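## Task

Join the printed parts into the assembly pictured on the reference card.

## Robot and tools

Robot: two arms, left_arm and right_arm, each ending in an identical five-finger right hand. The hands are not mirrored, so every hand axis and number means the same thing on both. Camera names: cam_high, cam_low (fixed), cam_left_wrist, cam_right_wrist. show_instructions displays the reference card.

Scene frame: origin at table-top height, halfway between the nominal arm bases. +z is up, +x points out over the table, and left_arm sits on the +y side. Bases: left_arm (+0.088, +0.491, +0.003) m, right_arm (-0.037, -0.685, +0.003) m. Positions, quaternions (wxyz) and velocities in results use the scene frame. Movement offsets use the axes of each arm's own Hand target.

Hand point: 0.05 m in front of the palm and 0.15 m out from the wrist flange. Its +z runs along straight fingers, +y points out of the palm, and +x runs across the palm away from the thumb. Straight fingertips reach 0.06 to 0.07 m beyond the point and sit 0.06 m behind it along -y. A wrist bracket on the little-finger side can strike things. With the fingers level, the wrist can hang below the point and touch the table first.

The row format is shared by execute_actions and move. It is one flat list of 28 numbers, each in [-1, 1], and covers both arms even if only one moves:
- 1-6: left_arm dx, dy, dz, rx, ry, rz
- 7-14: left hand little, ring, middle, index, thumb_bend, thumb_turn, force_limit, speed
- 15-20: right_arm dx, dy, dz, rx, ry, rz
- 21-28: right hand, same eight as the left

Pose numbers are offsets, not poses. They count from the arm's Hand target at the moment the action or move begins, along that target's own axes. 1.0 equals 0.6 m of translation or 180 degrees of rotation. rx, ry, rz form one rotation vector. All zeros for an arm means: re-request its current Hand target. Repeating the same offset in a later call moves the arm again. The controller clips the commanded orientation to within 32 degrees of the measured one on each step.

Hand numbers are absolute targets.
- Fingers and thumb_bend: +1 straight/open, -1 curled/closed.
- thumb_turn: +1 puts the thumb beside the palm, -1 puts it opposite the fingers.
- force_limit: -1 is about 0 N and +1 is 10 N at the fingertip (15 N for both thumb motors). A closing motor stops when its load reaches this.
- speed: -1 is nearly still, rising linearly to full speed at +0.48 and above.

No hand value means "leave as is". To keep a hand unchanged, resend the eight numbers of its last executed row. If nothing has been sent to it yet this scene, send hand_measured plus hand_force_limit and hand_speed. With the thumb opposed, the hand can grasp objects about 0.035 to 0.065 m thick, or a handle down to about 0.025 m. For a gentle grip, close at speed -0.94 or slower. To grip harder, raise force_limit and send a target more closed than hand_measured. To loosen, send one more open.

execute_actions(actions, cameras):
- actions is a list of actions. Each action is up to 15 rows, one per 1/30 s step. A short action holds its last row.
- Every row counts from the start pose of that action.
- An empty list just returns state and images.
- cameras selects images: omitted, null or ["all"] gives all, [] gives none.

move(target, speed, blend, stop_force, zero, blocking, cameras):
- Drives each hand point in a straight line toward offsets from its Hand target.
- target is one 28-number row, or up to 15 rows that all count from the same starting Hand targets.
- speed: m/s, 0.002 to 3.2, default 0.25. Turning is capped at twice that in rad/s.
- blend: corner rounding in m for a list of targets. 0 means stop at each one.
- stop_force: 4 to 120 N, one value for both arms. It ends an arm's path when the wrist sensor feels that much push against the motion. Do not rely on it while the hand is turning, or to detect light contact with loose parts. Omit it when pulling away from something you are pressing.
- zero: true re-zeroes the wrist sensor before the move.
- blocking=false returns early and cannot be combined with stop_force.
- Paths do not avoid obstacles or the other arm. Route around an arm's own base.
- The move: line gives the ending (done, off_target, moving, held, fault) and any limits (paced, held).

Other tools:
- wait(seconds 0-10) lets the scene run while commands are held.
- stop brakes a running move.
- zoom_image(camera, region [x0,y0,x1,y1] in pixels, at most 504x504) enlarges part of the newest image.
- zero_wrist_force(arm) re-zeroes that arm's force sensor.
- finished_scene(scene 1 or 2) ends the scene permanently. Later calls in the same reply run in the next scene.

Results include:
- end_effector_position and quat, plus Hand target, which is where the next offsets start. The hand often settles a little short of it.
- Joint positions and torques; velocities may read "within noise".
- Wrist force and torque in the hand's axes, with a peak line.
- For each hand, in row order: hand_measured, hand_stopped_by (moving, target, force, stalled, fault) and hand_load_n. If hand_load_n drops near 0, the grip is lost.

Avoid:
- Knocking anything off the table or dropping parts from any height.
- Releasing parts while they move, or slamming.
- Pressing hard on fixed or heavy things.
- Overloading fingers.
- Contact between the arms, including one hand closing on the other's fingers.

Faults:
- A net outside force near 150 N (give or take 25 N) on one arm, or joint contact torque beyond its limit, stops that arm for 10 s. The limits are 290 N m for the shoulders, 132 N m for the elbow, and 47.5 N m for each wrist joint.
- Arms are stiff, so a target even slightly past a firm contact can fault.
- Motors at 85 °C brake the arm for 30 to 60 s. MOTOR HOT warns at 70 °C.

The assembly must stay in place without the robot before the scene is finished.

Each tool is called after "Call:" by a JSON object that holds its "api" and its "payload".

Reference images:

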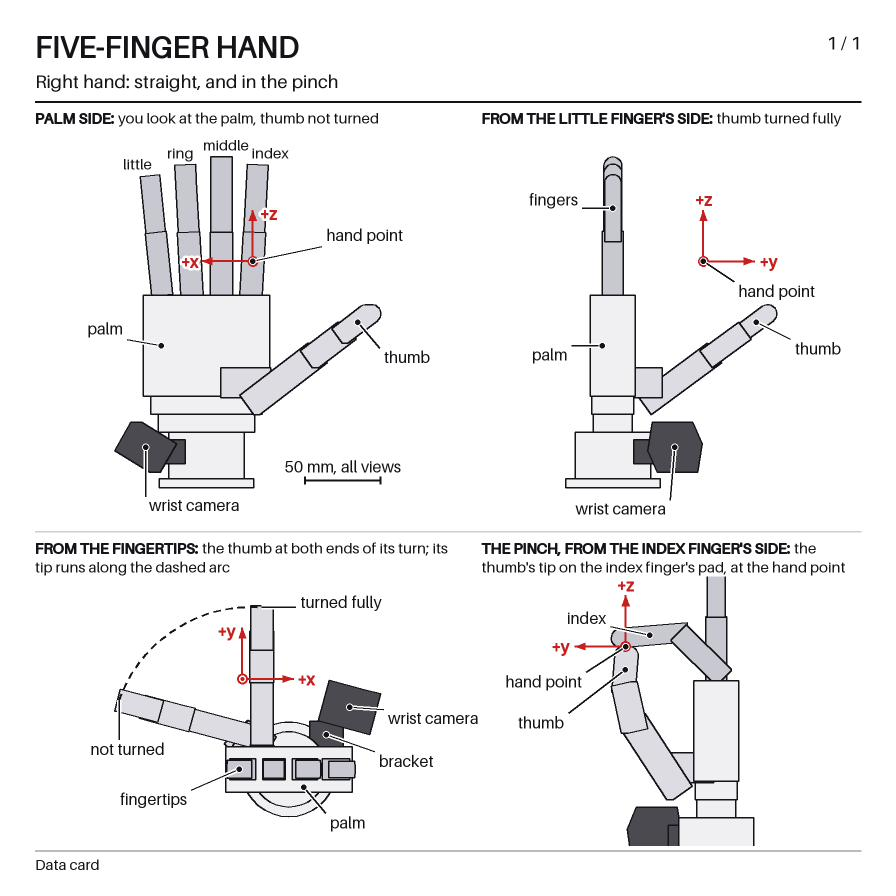

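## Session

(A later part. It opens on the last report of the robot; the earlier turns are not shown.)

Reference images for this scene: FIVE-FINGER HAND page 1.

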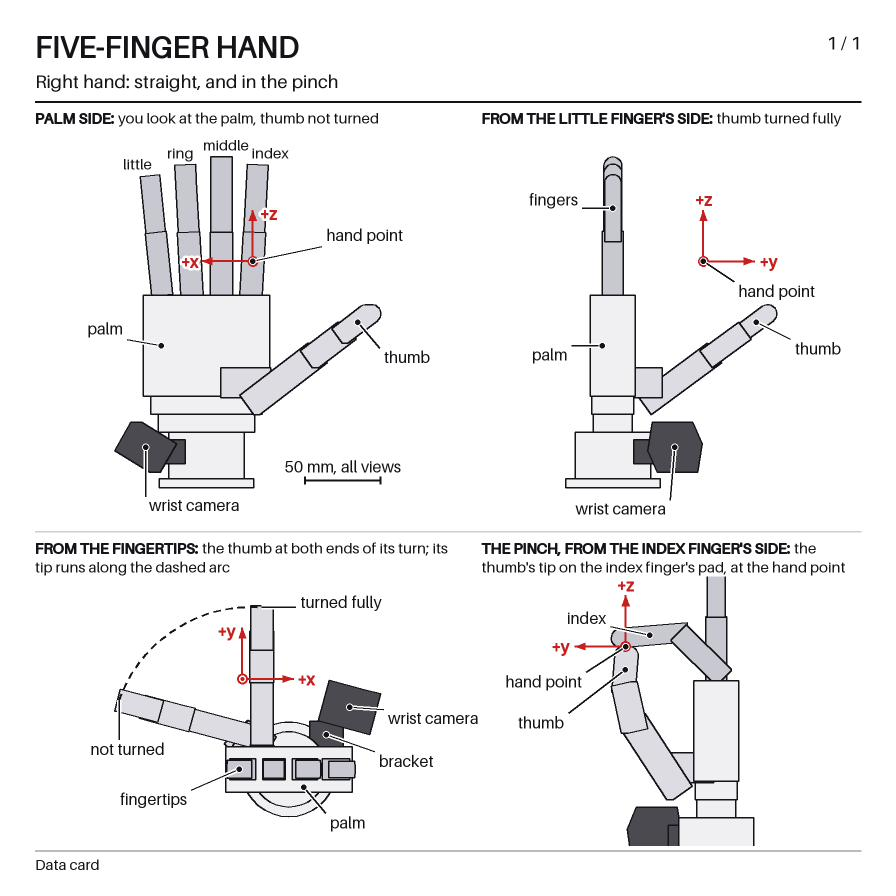

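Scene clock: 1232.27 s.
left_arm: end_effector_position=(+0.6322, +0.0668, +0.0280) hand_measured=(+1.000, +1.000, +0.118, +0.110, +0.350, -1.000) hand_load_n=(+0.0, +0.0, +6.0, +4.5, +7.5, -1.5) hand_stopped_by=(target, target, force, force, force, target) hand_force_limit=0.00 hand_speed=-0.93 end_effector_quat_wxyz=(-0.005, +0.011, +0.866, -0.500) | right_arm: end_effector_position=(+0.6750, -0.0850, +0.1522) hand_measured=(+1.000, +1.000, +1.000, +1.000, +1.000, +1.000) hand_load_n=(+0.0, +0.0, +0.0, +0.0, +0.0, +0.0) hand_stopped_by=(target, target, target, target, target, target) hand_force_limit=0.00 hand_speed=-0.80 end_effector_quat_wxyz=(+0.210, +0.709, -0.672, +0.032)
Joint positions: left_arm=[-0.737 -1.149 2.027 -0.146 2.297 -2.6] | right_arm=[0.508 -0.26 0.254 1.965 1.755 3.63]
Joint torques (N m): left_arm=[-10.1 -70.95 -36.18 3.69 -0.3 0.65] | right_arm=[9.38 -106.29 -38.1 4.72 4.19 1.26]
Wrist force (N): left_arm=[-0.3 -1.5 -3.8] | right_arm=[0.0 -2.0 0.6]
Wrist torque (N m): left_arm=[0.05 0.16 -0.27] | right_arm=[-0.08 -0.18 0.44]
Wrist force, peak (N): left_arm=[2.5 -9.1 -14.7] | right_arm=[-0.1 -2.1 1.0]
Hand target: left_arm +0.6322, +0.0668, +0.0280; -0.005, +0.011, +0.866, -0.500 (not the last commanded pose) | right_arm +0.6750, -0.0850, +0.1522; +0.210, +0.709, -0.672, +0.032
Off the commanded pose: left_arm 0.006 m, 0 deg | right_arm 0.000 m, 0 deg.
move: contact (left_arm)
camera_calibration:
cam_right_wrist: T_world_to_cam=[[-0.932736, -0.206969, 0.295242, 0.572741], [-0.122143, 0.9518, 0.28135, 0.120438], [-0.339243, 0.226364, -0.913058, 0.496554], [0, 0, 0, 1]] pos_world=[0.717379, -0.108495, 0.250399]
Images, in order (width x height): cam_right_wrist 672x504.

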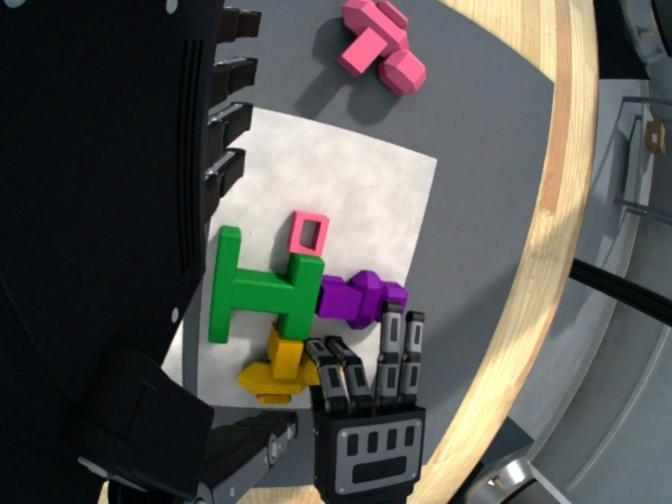

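Call:
{"api": "move", "payload": {"target": [[0, 0, 0, 0, 0, 0, 1, 1, -0.5, -0.5, -0.3, -1, 0, -0.93, 0.2958, -0.0818, -0.0073, 0.4533, -0.3225, -0.4168, 1, 1, 1, 1, 1, 1, 0, -0.8], [0, 0, 0, 0, 0, 0, 1, 1, -0.5, -0.5, -0.3, -1, 0, -0.93, -0.0555, -0.1408, 0.0835, 0.4533, -0.3225, -0.4168, 1, 1, 1, 1, 1, 1, 0, -0.8]], "speed": [0.4, 0.25], "blend": [0.04, 0], "cameras": ["cam_right_wrist", "cam_low"]}}

Call:
{"api": "zoom_image", "payload": {"camera": "cam_right_wrist", "region": [270, 170, 420, 320]}}

Scene clock: 1261.63 s.
left_arm: end_effector_position=(+0.6322, +0.0668, +0.0280) hand_measured=(+1.000, +1.000, +0.118, +0.110, +0.350, -1.000) hand_load_n=(+0.0, +0.0, +6.0, +4.5, +8.0, -1.0) hand_stopped_by=(target, target, force, force, force, target) hand_force_limit=0.00 hand_speed=-0.93 end_effector_quat_wxyz=(-0.005, +0.011, +0.866, -0.500) | right_arm: end_effector_position=(+0.7417, -0.0701, +0.0743) hand_measured=(+1.000, +1.000, +1.000, +1.000, +1.000, +1.000) hand_load_n=(+0.0, +0.0, +0.0, +0.0, +0.0, +0.0) hand_stopped_by=(target, target, target, target, target, target) hand_force_limit=0.00 hand_speed=-0.80 end_effector_quat_wxyz=(-0.574, +0.819, +0.000, +0.000)
Joint positions: left_arm=[-0.737 -1.149 2.027 -0.146 2.297 -2.6] | right_arm=[0.25 -0.675 1.181 0.469 0.425 2.21]
Joint torques (N m): left_arm=[-10.4 -77.97 -37.16 3.57 0.11 0.41] | right_arm=[10.02 -87.46 -33.78 0.27 -5.03 1.64]
Wrist force (N): left_arm=[-0.7 -1.3 -3.5] | right_arm=[0.4 0.3 0.2]
Wrist torque (N m): left_arm=[0.03 0.21 -0.29] | right_arm=[0.01 -0.29 0.26]
Wrist force, peak (N): left_arm=[-0.2 -2.2 -4.3] | right_arm=[0.4 0.7 2.9]
Hand target: left_arm +0.6322, +0.0668, +0.0280; -0.005, +0.011, +0.866, -0.500 | right_arm +0.7417, -0.0700, +0.0742; -0.574, +0.819, +0.000, +0.000
Off the commanded pose: left_arm 0.000 m, 0 deg | right_arm 0.000 m, 0 deg.
move: done
camera_calibration:
cam_right_wrist: T_world_to_cam=[[0.203036, -0.313313, -0.927691, -0.0980016], [-0.814878, -0.579373, 0.0173289, 0.562397], [-0.542909, 0.752437, -0.372945, 0.592438], [0, 0, 0, 1]] pos_world=[0.799823, -0.15064, 0.120286]
Images, in order (width x height): cam_low 896x504, cam_right_wrist 672x504.

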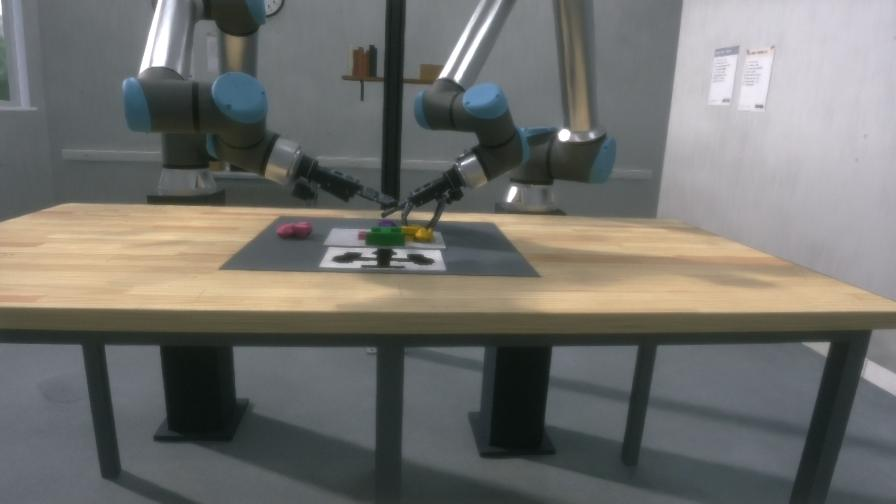

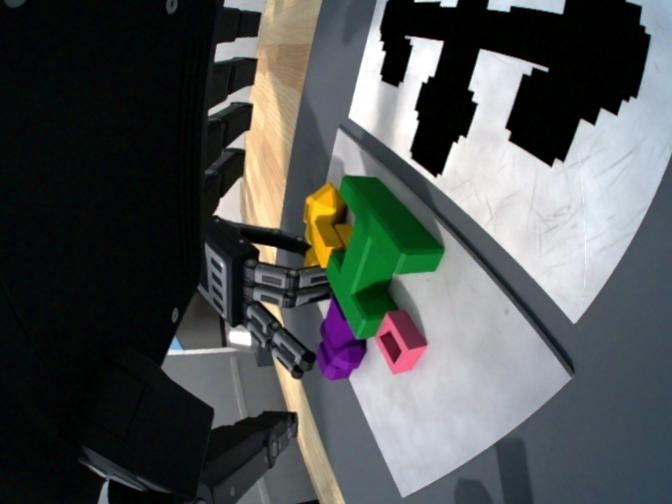

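Scaled by 3.360 from the camera's 672x504 image, which has a finer 960x720 frame.

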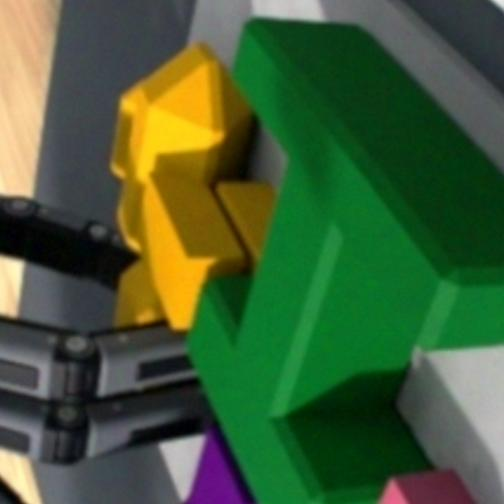

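Call:
{"api": "zoom_image", "payload": {"camera": "cam_right_wrist", "region": [300, 175, 360, 275]}}

Scaled by 5.040 from the camera's 672x504 image, which has a finer 960x720 frame.

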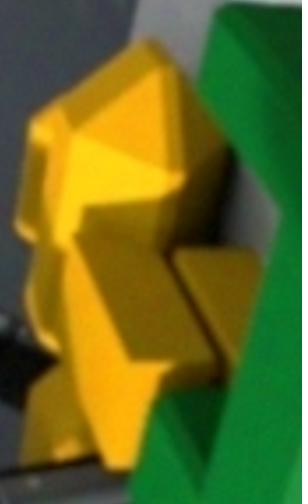

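Call:
{"api": "move", "payload": {"target": [0, 0.00866, 0.005, 0, 0, 0, 1, 1, -0.5, -0.5, -0.3, -1, 0, -0.93, 0, 0, 0, 0, 0, 0, 1, 1, 1, 1, 1, 1, 0, -0.8], "speed": 0.01, "stop_force": 10, "cameras": ["cam_right_wrist"]}}

Call:
{"api": "zoom_image", "payload": {"camera": "cam_right_wrist", "region": [300, 175, 360, 275]}}

Scene clock: 1270.83 s.
left_arm: end_effector_position=(+0.6323, +0.0667, +0.0277) hand_measured=(+1.000, +1.000, +0.118, +0.110, +0.350, -1.000) hand_load_n=(+0.0, +0.0, +5.5, +4.5, +7.5, -1.5) hand_stopped_by=(target, target, force, force, force, target) hand_force_limit=0.00 hand_speed=-0.93 end_effector_quat_wxyz=(-0.005, +0.011, +0.866, -0.500) | right_arm: end_effector_position=(+0.7417, -0.0700, +0.0742) hand_measured=(+1.000, +1.000, +1.000, +1.000, +1.000, +1.000) hand_load_n=(+0.0, +0.0, +0.0, +0.0, +0.0, -0.5) hand_stopped_by=(target, target, target, target, target, target) hand_force_limit=0.00 hand_speed=-0.80 end_effector_quat_wxyz=(-0.574, +0.819, +0.000, +0.000)
Joint positions: left_arm=[-0.737 -1.148 2.027 -0.147 2.297 -2.6] | right_arm=[0.25 -0.674 1.181 0.469 0.425 2.21]
Joint torques (N m): left_arm=[-9.09 -74.48 -36.81 3.91 0.03 0.54] | right_arm=[12 -85.21 -36.74 0.2 -5.38 2.31]
Wrist force (N): left_arm=[-0.9 -0.3 -2.8] | right_arm=[0.7 0.4 -0.2]
Wrist torque (N m): left_arm=[0.07 0.19 -0.27] | right_arm=[0.05 -0.32 0.25]
Wrist force, peak (N): left_arm=[2.8 -8.0 -14.0] | right_arm=[1.0 0.5 0.1]
Hand target: left_arm +0.6323, +0.0667, +0.0277; -0.005, +0.011, +0.866, -0.500 (not the last commanded pose) | right_arm +0.7417, -0.0700, +0.0742; -0.574, +0.819, +0.000, +0.000
Off the commanded pose: left_arm 0.006 m, 0 deg | right_arm 0.000 m, 0 deg.
move: contact (left_arm)
camera_calibration:
cam_right_wrist: T_world_to_cam=[[0.203088, -0.313171, -0.927728, -0.0980784], [-0.814851, -0.579415, 0.0172134, 0.562443], [-0.54293, 0.752464, -0.37286, 0.592336], [0, 0, 0, 1]] pos_world=[0.799822, -0.15054, 0.120187]
Images, in order (width x height): cam_right_wrist 672x504.

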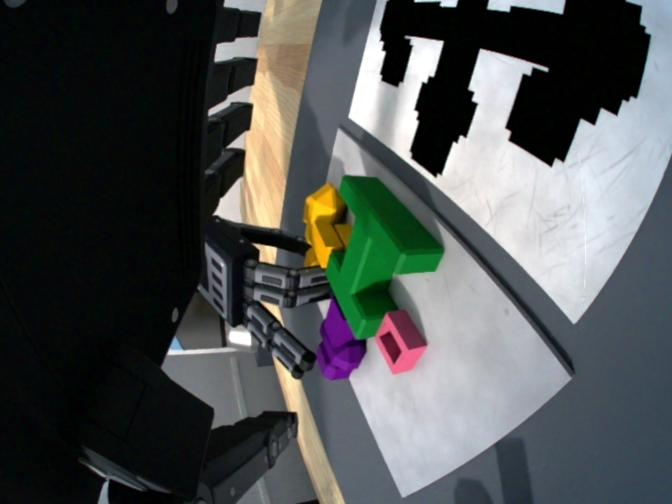

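Scaled by 5.040 from the camera's 672x504 image, which has a finer 960x720 frame.

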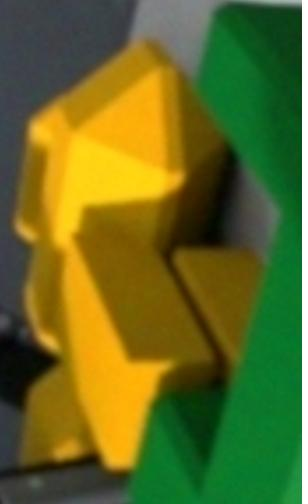

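Call:
{"api": "move", "payload": {"target": [[0, 0, 0, 0, 0, 0, 1, 1, 0.25, 0.25, 0.5, -1, 0, -0.85, 0, 0, 0, 0, 0, 0, 1, 1, 1, 1, 1, 1, 0, -0.8], [0, 0, 0, 0, 0, 0, 1, 1, 0.28, 0.28, 0.62, -1, 0, -0.6, 0, 0, 0, 0, 0, 0, 1, 1, 1, 1, 1, 1, 0, -0.8]], "cameras": ["cam_right_wrist", "cam_left_wrist"]}}

Call:
{"api": "zoom_image", "payload": {"camera": "cam_right_wrist", "region": [300, 175, 360, 275]}}

Call:
{"api": "zoom_image", "payload": {"camera": "cam_left_wrist", "region": [200, 100, 450, 350]}}

Scene clock: 1283.40 s.
left_arm: end_effector_position=(+0.6323, +0.0667, +0.0277) hand_measured=(+1.000, +1.000, +0.280, +0.280, +0.620, -1.000) hand_load_n=(+0.0, +0.0, +0.0, +0.0, +0.0, +0.0) hand_stopped_by=(target, target, target, target, target, target) hand_force_limit=0.00 hand_speed=-0.60 end_effector_quat_wxyz=(-0.005, +0.011, +0.866, -0.500) | right_arm: end_effector_position=(+0.7417, -0.0700, +0.0742) hand_measured=(+1.000, +1.000, +1.000, +1.000, +1.000, +1.000) hand_load_n=(+0.0, +0.0, +0.0, +0.0, +0.0, +0.0) hand_stopped_by=(target, target, target, target, target, target) hand_force_limit=0.00 hand_speed=-0.80 end_effector_quat_wxyz=(-0.574, +0.819, +0.000, +0.000)
Joint positions: left_arm=[-0.737 -1.148 2.027 -0.147 2.297 -2.6] | right_arm=[0.25 -0.674 1.181 0.469 0.425 2.21]
Joint torques (N m): left_arm=[-9.93 -79.62 -37.42 -1.11 -0.14 0.5] | right_arm=[9.89 -89.16 -32.87 0.78 -4.96 2.1]
Wrist force (N): left_arm=[-0.5 0.6 -0.3] | right_arm=[0.5 0.1 0.3]
Wrist torque (N m): left_arm=[0.08 0.20 -0.24] | right_arm=[-0.03 -0.29 0.24]
Wrist force, peak (N): left_arm=[0.3 0.8 -3.9] | right_arm=[0.7 0.3 0.5]
Hand target: left_arm +0.6323, +0.0667, +0.0277; -0.005, +0.011, +0.866, -0.500 | right_arm +0.7417, -0.0700, +0.0742; -0.574, +0.819, +0.000, +0.000
Off the commanded pose: left_arm 0.000 m, 0 deg | right_arm 0.000 m, 0 deg.
move: done
camera_calibration:
cam_left_wrist: T_world_to_cam=[[-0.243647, 0.519418, -0.819049, 0.135628], [0.82882, 0.550085, 0.102294, -0.568139], [0.50368, -0.65392, -0.564531, -0.146559], [0, 0, 0, 1]] pos_world=[0.577749, 0.146239, 0.0864661]
cam_right_wrist: T_world_to_cam=[[0.203088, -0.313171, -0.927728, -0.0980784], [-0.814851, -0.579415, 0.0172134, 0.562443], [-0.54293, 0.752464, -0.37286, 0.592336], [0, 0, 0, 1]] pos_world=[0.799822, -0.15054, 0.120187]
Images, in order (width x height): cam_left_wrist 672x504, cam_right_wrist 672x504.

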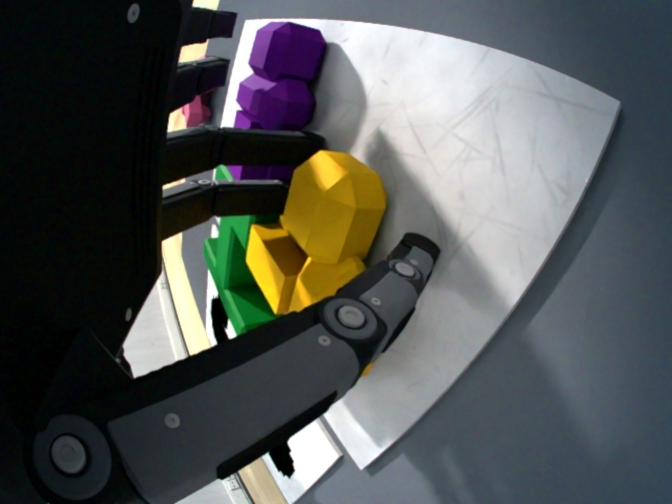

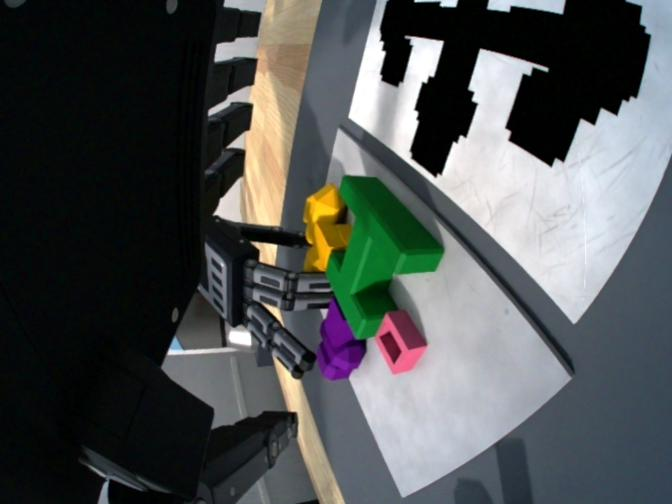

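Scaled by 5.040 from the camera's 672x504 image, which has a finer 960x720 frame.

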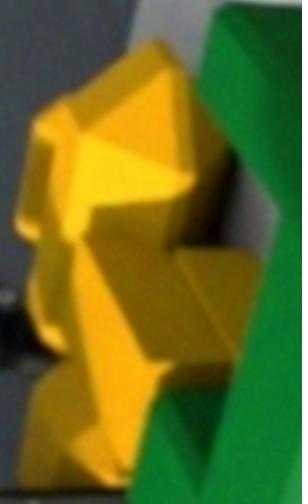

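Scaled by 2.016 from the camera's 672x504 image, which has a finer 960x720 frame.

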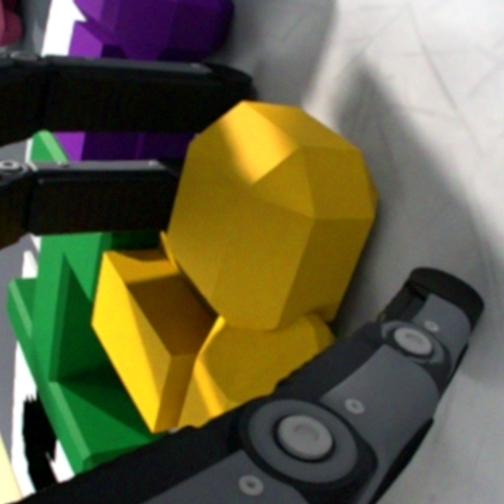

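Call:
{"api": "move", "payload": {"target": [[0, -0.0722, -0.0417, 0, 0, 0, 1, 1, 0.28, 0.28, 0.62, -1, 0, -0.6, 0, 0, 0, 0, 0, 0, 1, 1, 1, 1, 1, 1, 0, -0.8], [0, -0.1732, -0.1, 0, 0, 0, 1, 1, 0.28, 0.28, 0.62, -1, 0, -0.6, 0, 0, 0, 0, 0, 0, 1, 1, 1, 1, 1, 1, 0, -0.8]], "speed": [0.05, 0.2], "cameras": ["cam_right_wrist", "cam_left_wrist", "cam_high"]}}

Call:
{"api": "zoom_image", "payload": {"camera": "cam_left_wrist", "region": [200, 100, 450, 350]}}

Scene clock: 1292.10 s.
left_arm: end_effector_position=(+0.6320, +0.0666, +0.1477) hand_measured=(+1.000, +1.000, +0.280, +0.280, +0.620, -1.000) hand_load_n=(+0.0, +0.0, +0.0, +0.0, +0.0, +0.0) hand_stopped_by=(target, target, target, target, target, target) hand_force_limit=0.00 hand_speed=-0.60 end_effector_quat_wxyz=(-0.005, +0.011, +0.866, -0.500) | right_arm: end_effector_position=(+0.7417, -0.0700, +0.0742) hand_measured=(+1.000, +1.000, +1.000, +1.000, +1.000, +1.000) hand_load_n=(+0.0, +0.0, +0.0, +0.0, +0.0, -0.5) hand_stopped_by=(target, target, target, target, target, target) hand_force_limit=0.00 hand_speed=-0.80 end_effector_quat_wxyz=(-0.574, +0.819, +0.000, +0.000)
Joint positions: left_arm=[-0.737 -1.298 1.961 0.07 2.296 -2.6] | right_arm=[0.25 -0.674 1.181 0.469 0.425 2.21]
Joint torques (N m): left_arm=[-11.8 -70.55 -24.59 3.64 -1.92 2.81] | right_arm=[11.62 -96.13 -27.97 1.12 -4.88 1.87]
Wrist force (N): left_arm=[-0.5 0.4 -0.1] | right_arm=[0.4 0.1 -0.1]
Wrist torque (N m): left_arm=[-0.01 0.20 -0.11] | right_arm=[0.00 -0.28 0.23]
Wrist force, peak (N): left_arm=[0.0 2.6 0.7] | right_arm=[0.7 0.1 0.6]
Hand target: left_arm +0.6319, +0.0667, +0.1477; -0.005, +0.011, +0.866, -0.500 | right_arm +0.7417, -0.0700, +0.0742; -0.574, +0.819, +0.000, +0.000
Off the commanded pose: left_arm 0.000 m, 0 deg | right_arm 0.000 m, 0 deg.
move: done
camera_calibration:
cam_left_wrist: T_world_to_cam=[[-0.243549, 0.519246, -0.819187, 0.233838], [0.828789, 0.550131, 0.1023, -0.580155], [0.503779, -0.654018, -0.564329, -0.0787491], [0, 0, 0, 1]] pos_world=[0.577449, 0.146239, 0.206466]
cam_right_wrist: T_world_to_cam=[[0.203088, -0.313171, -0.927728, -0.0980784], [-0.814851, -0.579415, 0.0172134, 0.562443], [-0.54293, 0.752464, -0.37286, 0.592336], [0, 0, 0, 1]] pos_world=[0.799822, -0.15054, 0.120187]
Images, in order (width x height): cam_high 896x504, cam_left_wrist 672x504, cam_right_wrist 672x504.

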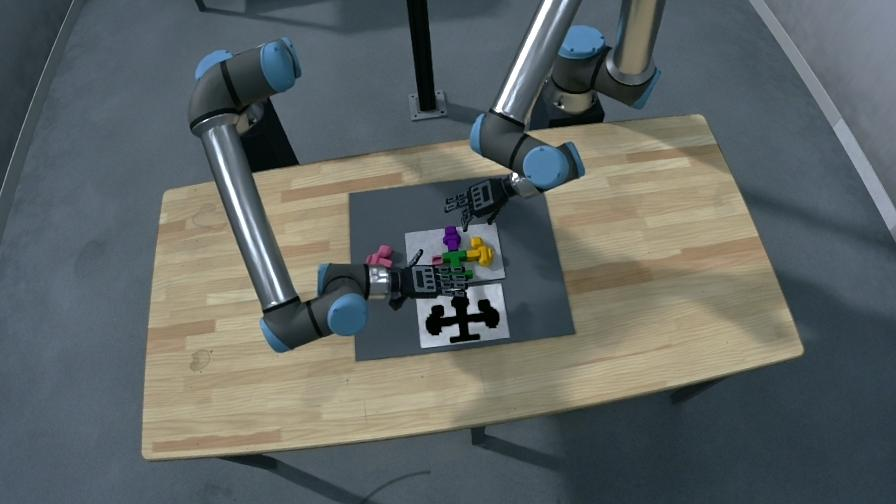

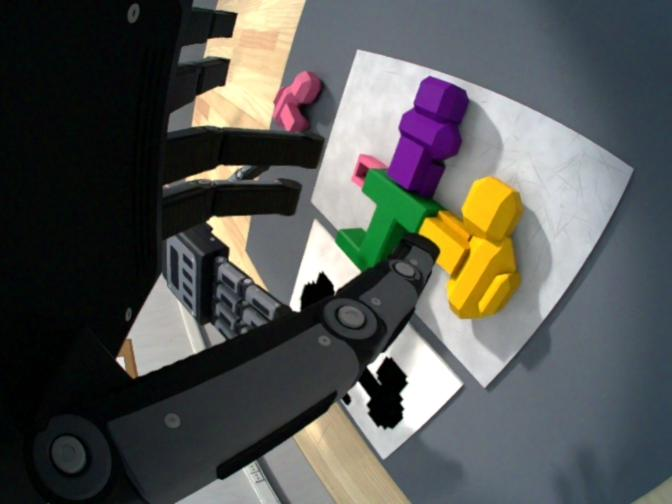

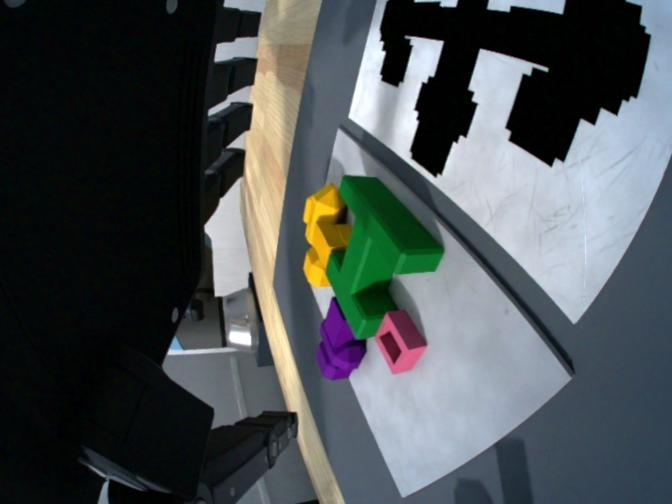

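Scaled by 2.016 from the camera's 672x504 image, which has a finer 960x720 frame.

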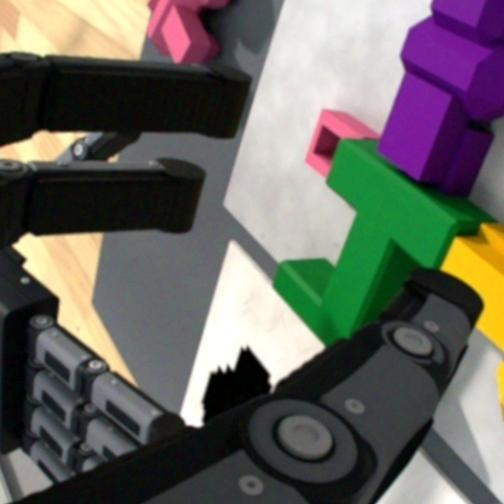

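Call:
{"api": "move", "payload": {"target": [[0.005, 0.001, -0.2687, 0, 0, 0, 1, 1, 0.28, 0.28, 0.62, -1, 0, -0.6, -0.0333, -0.1068, -0.1453, 0, 0, 0, 1, 1, 1, 1, 1, 1, 0, -0.8], [0.005, 0.001, -0.2687, 0, 0, 0, 1, 1, 0.28, 0.28, 0.62, -1, 0, -0.6, -0.2522, 0.023, -0.2378, -0.0549, 0.1308, 0.0609, 1, 1, 0.6, 0.6, 0.6, -1, 0, 0]], "speed": [0.25, 0.25], "cameras": ["cam_right_wrist", "cam_high"]}}

Call:
{"api": "zoom_image", "payload": {"camera": "cam_right_wrist", "region": [260, 80, 560, 380]}}

Scene clock: 1377.87 s.
left_arm: end_effector_position=(+0.6321, +0.2066, +0.2278) hand_measured=(+1.000, +1.000, +0.280, +0.280, +0.620, -1.000) hand_load_n=(+0.0, +0.0, +0.0, +0.0, +0.0, +0.0) hand_stopped_by=(target, target, target, target, target, target) hand_force_limit=0.00 hand_speed=-0.60 end_effector_quat_wxyz=(-0.005, +0.011, +0.866, -0.500) | right_arm: end_effector_position=(+0.5903, -0.2087, +0.1100) hand_measured=(+1.000, +1.000, +0.600, +0.600, +0.600, -1.000) hand_load_n=(+0.0, -0.5, +0.0, +0.0, +0.0, +0.0) hand_stopped_by=(target, target, target, target, target, target) hand_force_limit=0.00 hand_speed=0.00 end_effector_quat_wxyz=(-0.487, +0.844, -0.195, +0.112)
Joint positions: left_arm=[-0.514 -1.404 1.957 0.349 2.45 -2.365] | right_arm=[0.185 -1.151 1.836 0.086 0.801 2.546]
Joint torques (N m): left_arm=[9.58 -61.91 -22.53 4.76 3.49 2.36] | right_arm=[-15.24 -74.39 -22.4 -0.89 2.85 2.03]
Wrist force (N): left_arm=[-0.2 -0.4 -0.2] | right_arm=[-0.3 -0.6 0.3]
Wrist torque (N m): left_arm=[-0.14 0.18 -0.09] | right_arm=[-0.18 -0.13 0.26]
Wrist force, peak (N): left_arm=[0.0 -0.5 -2.8] | right_arm=[0.1 1.0 2.0]
Hand target: left_arm +0.6321, +0.2066, +0.2278; -0.005, +0.011, +0.866, -0.500 | right_arm +0.5903, -0.2087, +0.1100; -0.487, +0.844, -0.195, +0.112
Off the commanded pose: left_arm 0.000 m, 0 deg | right_arm 0.000 m, 0 deg.
move: done
camera_calibration:
cam_right_wrist: T_world_to_cam=[[-0.0229054, -0.511869, -0.858758, 0.00676508], [-0.981008, -0.153982, 0.117948, 0.533864], [-0.192608, 0.845151, -0.498621, 0.454297], [0, 0, 0, 1]] pos_world=[0.611381, -0.298281, 0.169363]
Images, in order (width x height): cam_high 896x504, cam_right_wrist 672x504.

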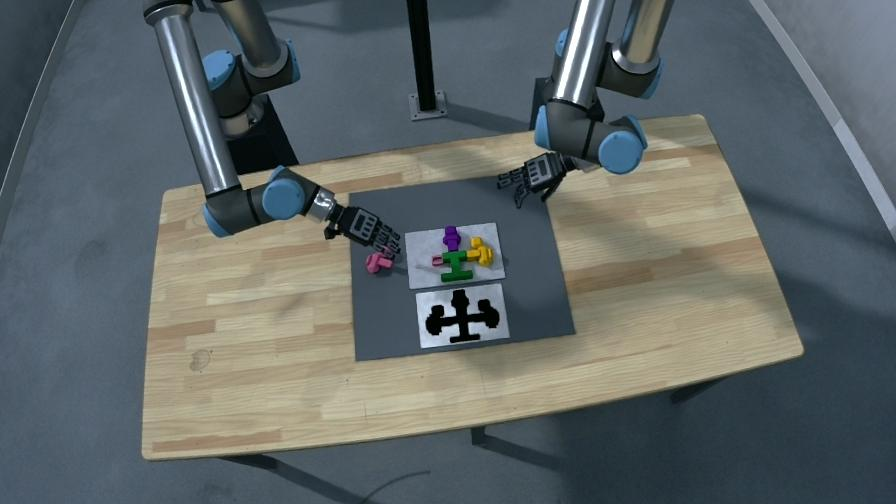

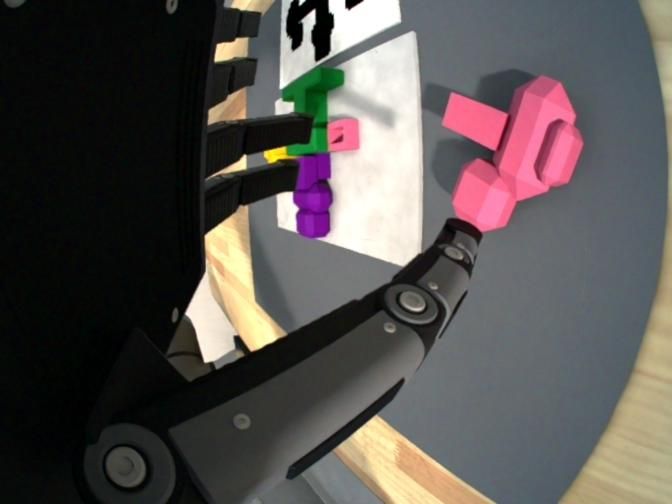

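Scaled by 1.680 from the camera's 672x504 image, which has a finer 960x720 frame.

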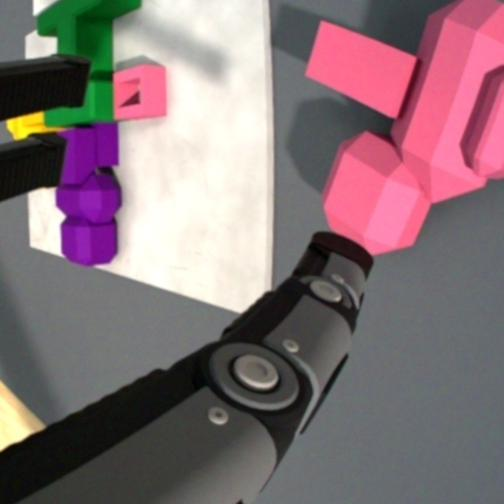

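Call:
{"api": "move", "payload": {"target": [[0, 0, 0, 0, 0, 0, 1, 1, 0.28, 0.28, 0.62, -1, 0, -0.6, -0.0097, 0.0611, 0.033, 0, 0, 0, 1, 1, 0.6, 0.6, 0.6, -1, 0, 0], [0, 0, 0, 0, 0, 0, 1, 1, 0.28, 0.28, 0.62, -1, 0, -0.6, -0.0097, 0.1222, 0.075, 0, 0, 0, 1, 1, 0.6, 0.6, 0.6, -1, 0, 0]], "speed": 0.06, "stop_force": 10, "cameras": ["cam_right_wrist"]}}

Call:
{"api": "zoom_image", "payload": {"camera": "cam_right_wrist", "region": [220, 60, 520, 330]}}

Scene clock: 1445.33 s.
left_arm: end_effector_position=(+0.6321, +0.2066, +0.2278) hand_measured=(+1.000, +1.000, +0.280, +0.280, +0.620, -1.000) hand_load_n=(+0.0, +0.0, +0.0, +0.0, +0.0, +0.0) hand_stopped_by=(target, target, target, target, target, target) hand_force_limit=0.00 hand_speed=-0.60 end_effector_quat_wxyz=(-0.005, +0.011, +0.866, -0.500) | right_arm: end_effector_position=(+0.5860, -0.2041, +0.0240) hand_measured=(+1.000, +1.000, +0.600, +0.600, +0.600, -1.000) hand_load_n=(+0.0, +0.0, +0.0, +0.0, +0.0, +0.0) hand_stopped_by=(target, target, target, target, target, target) hand_force_limit=0.00 hand_speed=0.00 end_effector_quat_wxyz=(-0.487, +0.844, -0.195, +0.112)
Joint positions: left_arm=[-0.514 -1.404 1.957 0.349 2.45 -2.365] | right_arm=[0.194 -1.054 1.88 -0.061 0.807 2.555]
Joint torques (N m): left_arm=[10.29 -62.63 -22.55 4.71 3.45 2.39] | right_arm=[-12.44 -78.96 -31.67 1.13 -1.6 -0.36]
Wrist force (N): left_arm=[-0.1 -0.4 0.0] | right_arm=[-0.5 -1.2 0.0]
Wrist torque (N m): left_arm=[-0.15 0.16 -0.09] | right_arm=[-0.22 -0.05 0.04]
Wrist force, peak (N): left_arm=[-0.3 -0.6 -0.2] | right_arm=[-0.2 -1.5 -0.1]
Hand target: left_arm +0.6321, +0.2066, +0.2278; -0.005, +0.011, +0.866, -0.500 | right_arm +0.5861, -0.2042, +0.0240; -0.487, +0.844, -0.195, +0.112
Off the commanded pose: left_arm 0.000 m, 0 deg | right_arm 0.000 m, 0 deg.
move: done
camera_calibration:
cam_right_wrist: T_world_to_cam=[[-0.022989, -0.511882, -0.858748, -0.0647327], [-0.981007, -0.153938, 0.118021, 0.540617], [-0.192607, 0.845151, -0.49862, 0.406634], [0, 0, 0, 1]] pos_world=[0.607181, -0.293581, 0.0833625]
Images, in order (width x height): cam_right_wrist 672x504.

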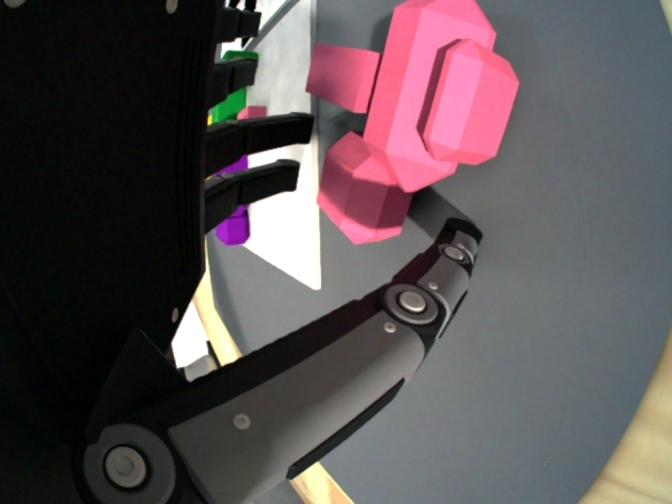

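Scaled by 1.680 from the camera's 672x504 image, which has a finer 960x720 frame.

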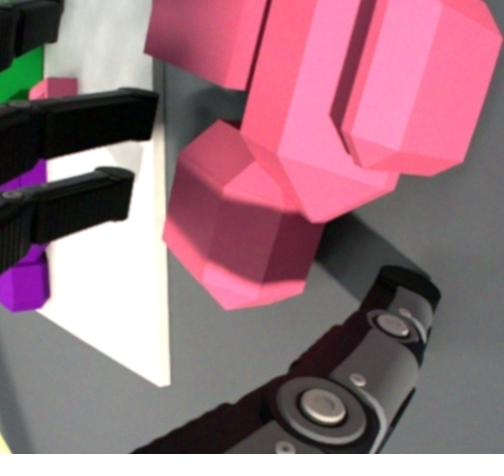

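Call:
{"api": "move", "payload": {"target": [0, 0, 0, 0, 0, 0, 1, 1, 0.28, 0.28, 0.62, -1, 0, -0.6, 0, 0, 0, 0, 0, 0, 1, 1, -0.5, -0.5, -0.3, -1, 0, -0.93], "cameras": ["cam_right_wrist"]}}

Call:
{"api": "zoom_image", "payload": {"camera": "cam_right_wrist", "region": [220, 60, 520, 330]}}

Scene clock: 1461.07 s.
left_arm: end_effector_position=(+0.6321, +0.2066, +0.2278) hand_measured=(+1.000, +1.000, +0.280, +0.280, +0.620, -1.000) hand_load_n=(+0.0, +0.0, +0.0, +0.0, +0.0, +0.0) hand_stopped_by=(target, target, target, target, target, target) hand_force_limit=0.00 hand_speed=-0.60 end_effector_quat_wxyz=(-0.005, +0.011, +0.866, -0.500) | right_arm: end_effector_position=(+0.5861, -0.2042, +0.0240) hand_measured=(+1.000, +1.000, +0.124, +0.104, +0.352, -1.000) hand_load_n=(+0.0, +0.0, +5.0, +5.0, +8.0, +1.0) hand_stopped_by=(target, target, force, force, force, target) hand_force_limit=0.00 hand_speed=-0.93 end_effector_quat_wxyz=(-0.487, +0.844, -0.195, +0.112)
Joint positions: left_arm=[-0.514 -1.404 1.957 0.349 2.45 -2.365] | right_arm=[0.194 -1.054 1.88 -0.061 0.807 2.555]
Joint torques (N m): left_arm=[9.23 -62.57 -23.07 4.44 3.51 2.42] | right_arm=[-14.45 -75.28 -30.5 -0.31 -1.9 -0.75]
Wrist force (N): left_arm=[-0.1 -0.1 -0.2] | right_arm=[-0.5 -2.0 -0.4]
Wrist torque (N m): left_arm=[-0.10 0.18 -0.08] | right_arm=[-0.24 -0.11 0.06]
Wrist force, peak (N): left_arm=[-0.2 -0.7 -0.3] | right_arm=[-0.7 -2.1 -0.6]
Hand target: left_arm +0.6321, +0.2066, +0.2278; -0.005, +0.011, +0.866, -0.500 | right_arm +0.5861, -0.2042, +0.0240; -0.487, +0.844, -0.195, +0.112
Off the commanded pose: left_arm 0.000 m, 0 deg | right_arm 0.000 m, 0 deg.
move: done
camera_calibration:
cam_right_wrist: T_world_to_cam=[[-0.0229054, -0.511869, -0.858758, -0.0648297], [-0.981008, -0.153982, 0.117948, 0.540596], [-0.192608, 0.845151, -0.498621, 0.406719], [0, 0, 0, 1]] pos_world=[0.607181, -0.293681, 0.0833629]
Images, in order (width x height): cam_right_wrist 672x504.

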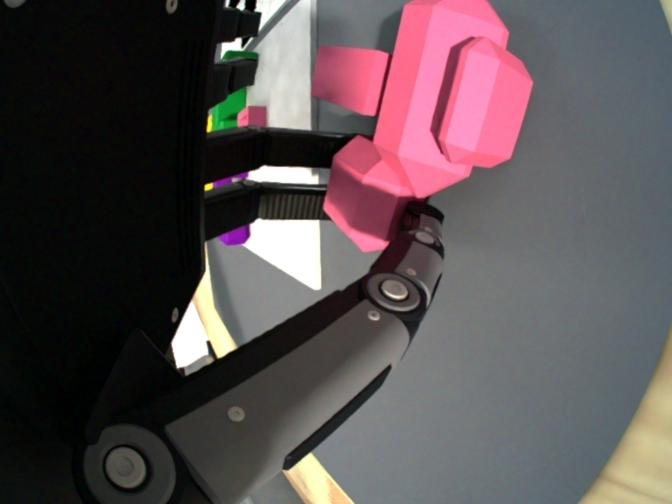

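Scaled by 1.680 from the camera's 672x504 image, which has a finer 960x720 frame.

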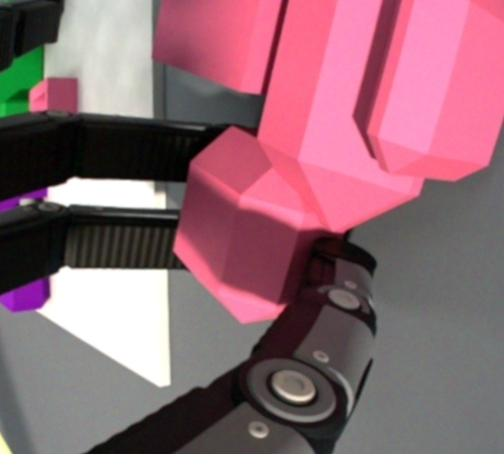

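Call:
{"api": "move", "payload": {"target": [[0, 0, 0, 0, 0, 0, 1, 1, 0.28, 0.28, 0.62, -1, 0, -0.6, 0, -0.1155, -0.0667, 0, 0, 0, 1, 1, -0.5, -0.5, -0.3, -1, 0, -0.93], [0, 0, 0, 0, 0, 0, 1, 1, 0.28, 0.28, 0.62, -1, 0, -0.6, -0.0612, -0.1977, 0.1065, 0, -0.1249, -0.0721, 1, 1, -0.5, -0.5, -0.3, -1, 0, -0.93]], "speed": [0.08, 0.12], "cameras": ["cam_right_wrist", "cam_left_wrist", "cam_low"]}}

Call:
{"api": "zoom_image", "payload": {"camera": "cam_right_wrist", "region": [200, 20, 500, 320]}}

Call:
{"api": "zoom_image", "payload": {"camera": "cam_left_wrist", "region": [200, 80, 500, 380]}}

Scene clock: 1483.73 s.
left_arm: end_effector_position=(+0.6321, +0.2066, +0.2278) hand_measured=(+1.000, +1.000, +0.280, +0.280, +0.620, -1.000) hand_load_n=(+0.0, +0.0, +0.0, +0.0, +0.0, +0.0) hand_stopped_by=(target, target, target, target, target, target) hand_force_limit=0.00 hand_speed=-0.60 end_effector_quat_wxyz=(-0.005, +0.011, +0.866, -0.500) | right_arm: end_effector_position=(+0.6032, -0.0849, +0.0947) hand_measured=(+1.000, +1.000, +0.124, +0.104, +0.352, -1.000) hand_load_n=(-0.5, +0.0, +5.0, +4.5, +8.5, +1.0) hand_stopped_by=(target, target, force, force, force, target) hand_force_limit=0.00 hand_speed=-0.93 end_effector_quat_wxyz=(-0.500, +0.866, +0.000, +0.000)
Joint positions: left_arm=[-0.514 -1.404 1.957 0.349 2.45 -2.365] | right_arm=[0.314 -0.876 1.467 0.492 0.602 2.143]
Joint torques (N m): left_arm=[9.69 -62.57 -22.93 4.51 3.47 2.47] | right_arm=[-11.39 -76.1 -33.9 3.79 2.49 -0.95]
Wrist force (N): left_arm=[-0.4 -0.3 -0.3] | right_arm=[-0.2 0.4 0.3]
Wrist torque (N m): left_arm=[-0.13 0.22 -0.10] | right_arm=[0.07 -0.16 0.07]
Wrist force, peak (N): left_arm=[-0.3 -0.6 -0.6] | right_arm=[-0.8 -2.4 -0.5]
Hand target: left_arm +0.6321, +0.2066, +0.2278; -0.005, +0.011, +0.866, -0.500 | right_arm +0.6033, -0.0850, +0.0947; -0.500, +0.866, +0.000, +0.000
Off the commanded pose: left_arm 0.000 m, 0 deg | right_arm 0.000 m, 0 deg.
move: done
camera_calibration:
cam_left_wrist: T_world_to_cam=[[-0.243607, 0.519365, -0.819095, 0.226733], [0.828815, 0.550091, 0.1023, -0.665372], [0.503708, -0.653957, -0.564463, 0.0580781], [0, 0, 0, 1]] pos_world=[0.577449, 0.286239, 0.286566]
cam_right_wrist: T_world_to_cam=[[0.203198, -0.470142, -0.858881, -0.0754561], [-0.814558, -0.56792, 0.118162, 0.431815], [-0.543329, 0.675598, -0.498358, 0.541567], [0, 0, 0, 1]] pos_world=[0.66132, -0.15612, 0.154062]
Images, in order (width x height): cam_low 896x504, cam_left_wrist 672x504, cam_right_wrist 672x504.

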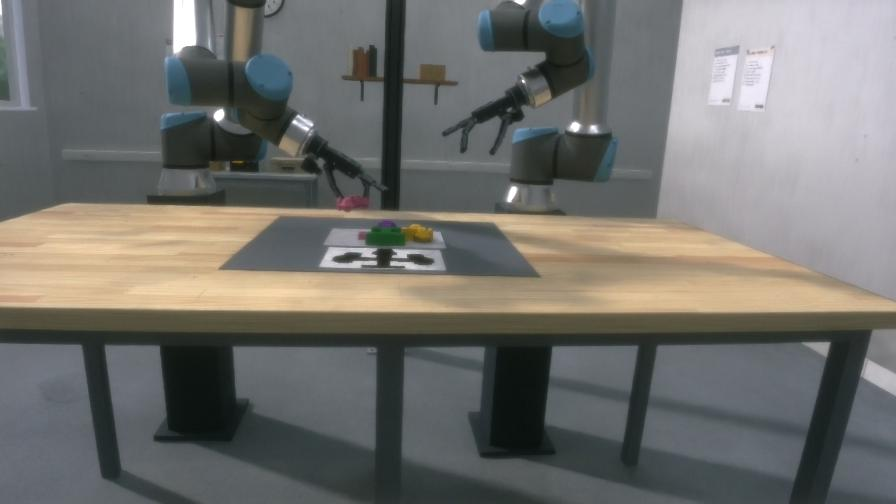

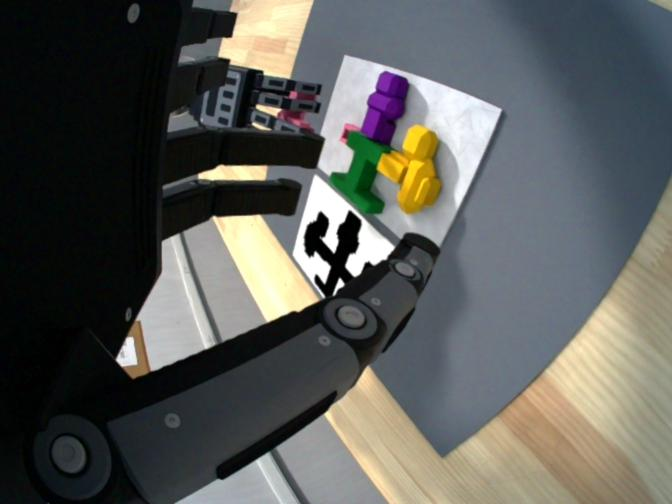

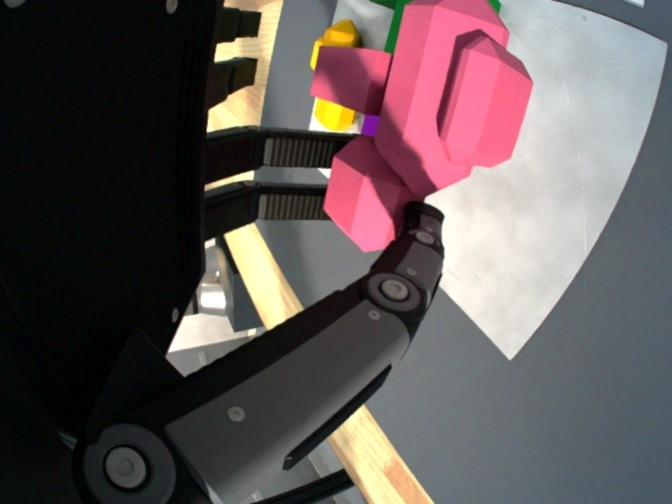

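Scaled by 1.680 from the camera's 672x504 image, which has a finer 960x720 frame.

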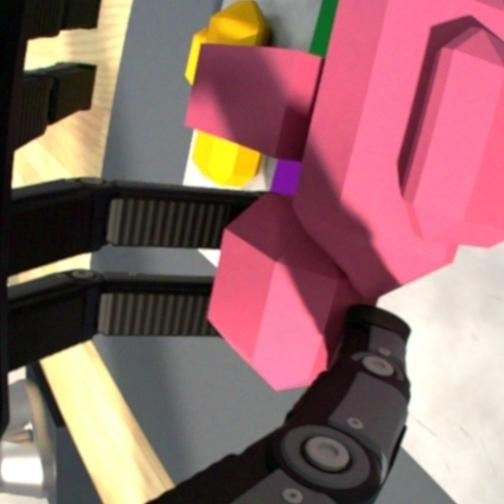

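Scaled by 1.680 from the camera's 672x504 image, which has a finer 960x720 frame.

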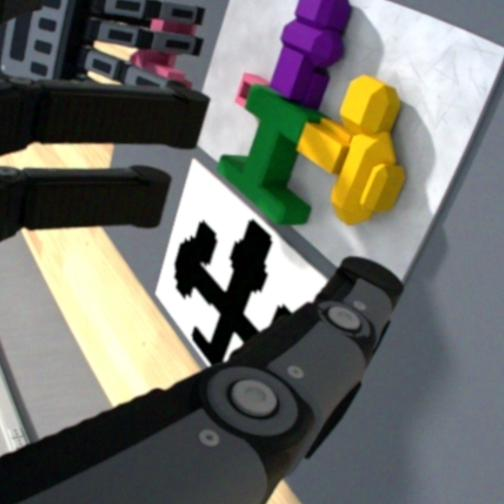

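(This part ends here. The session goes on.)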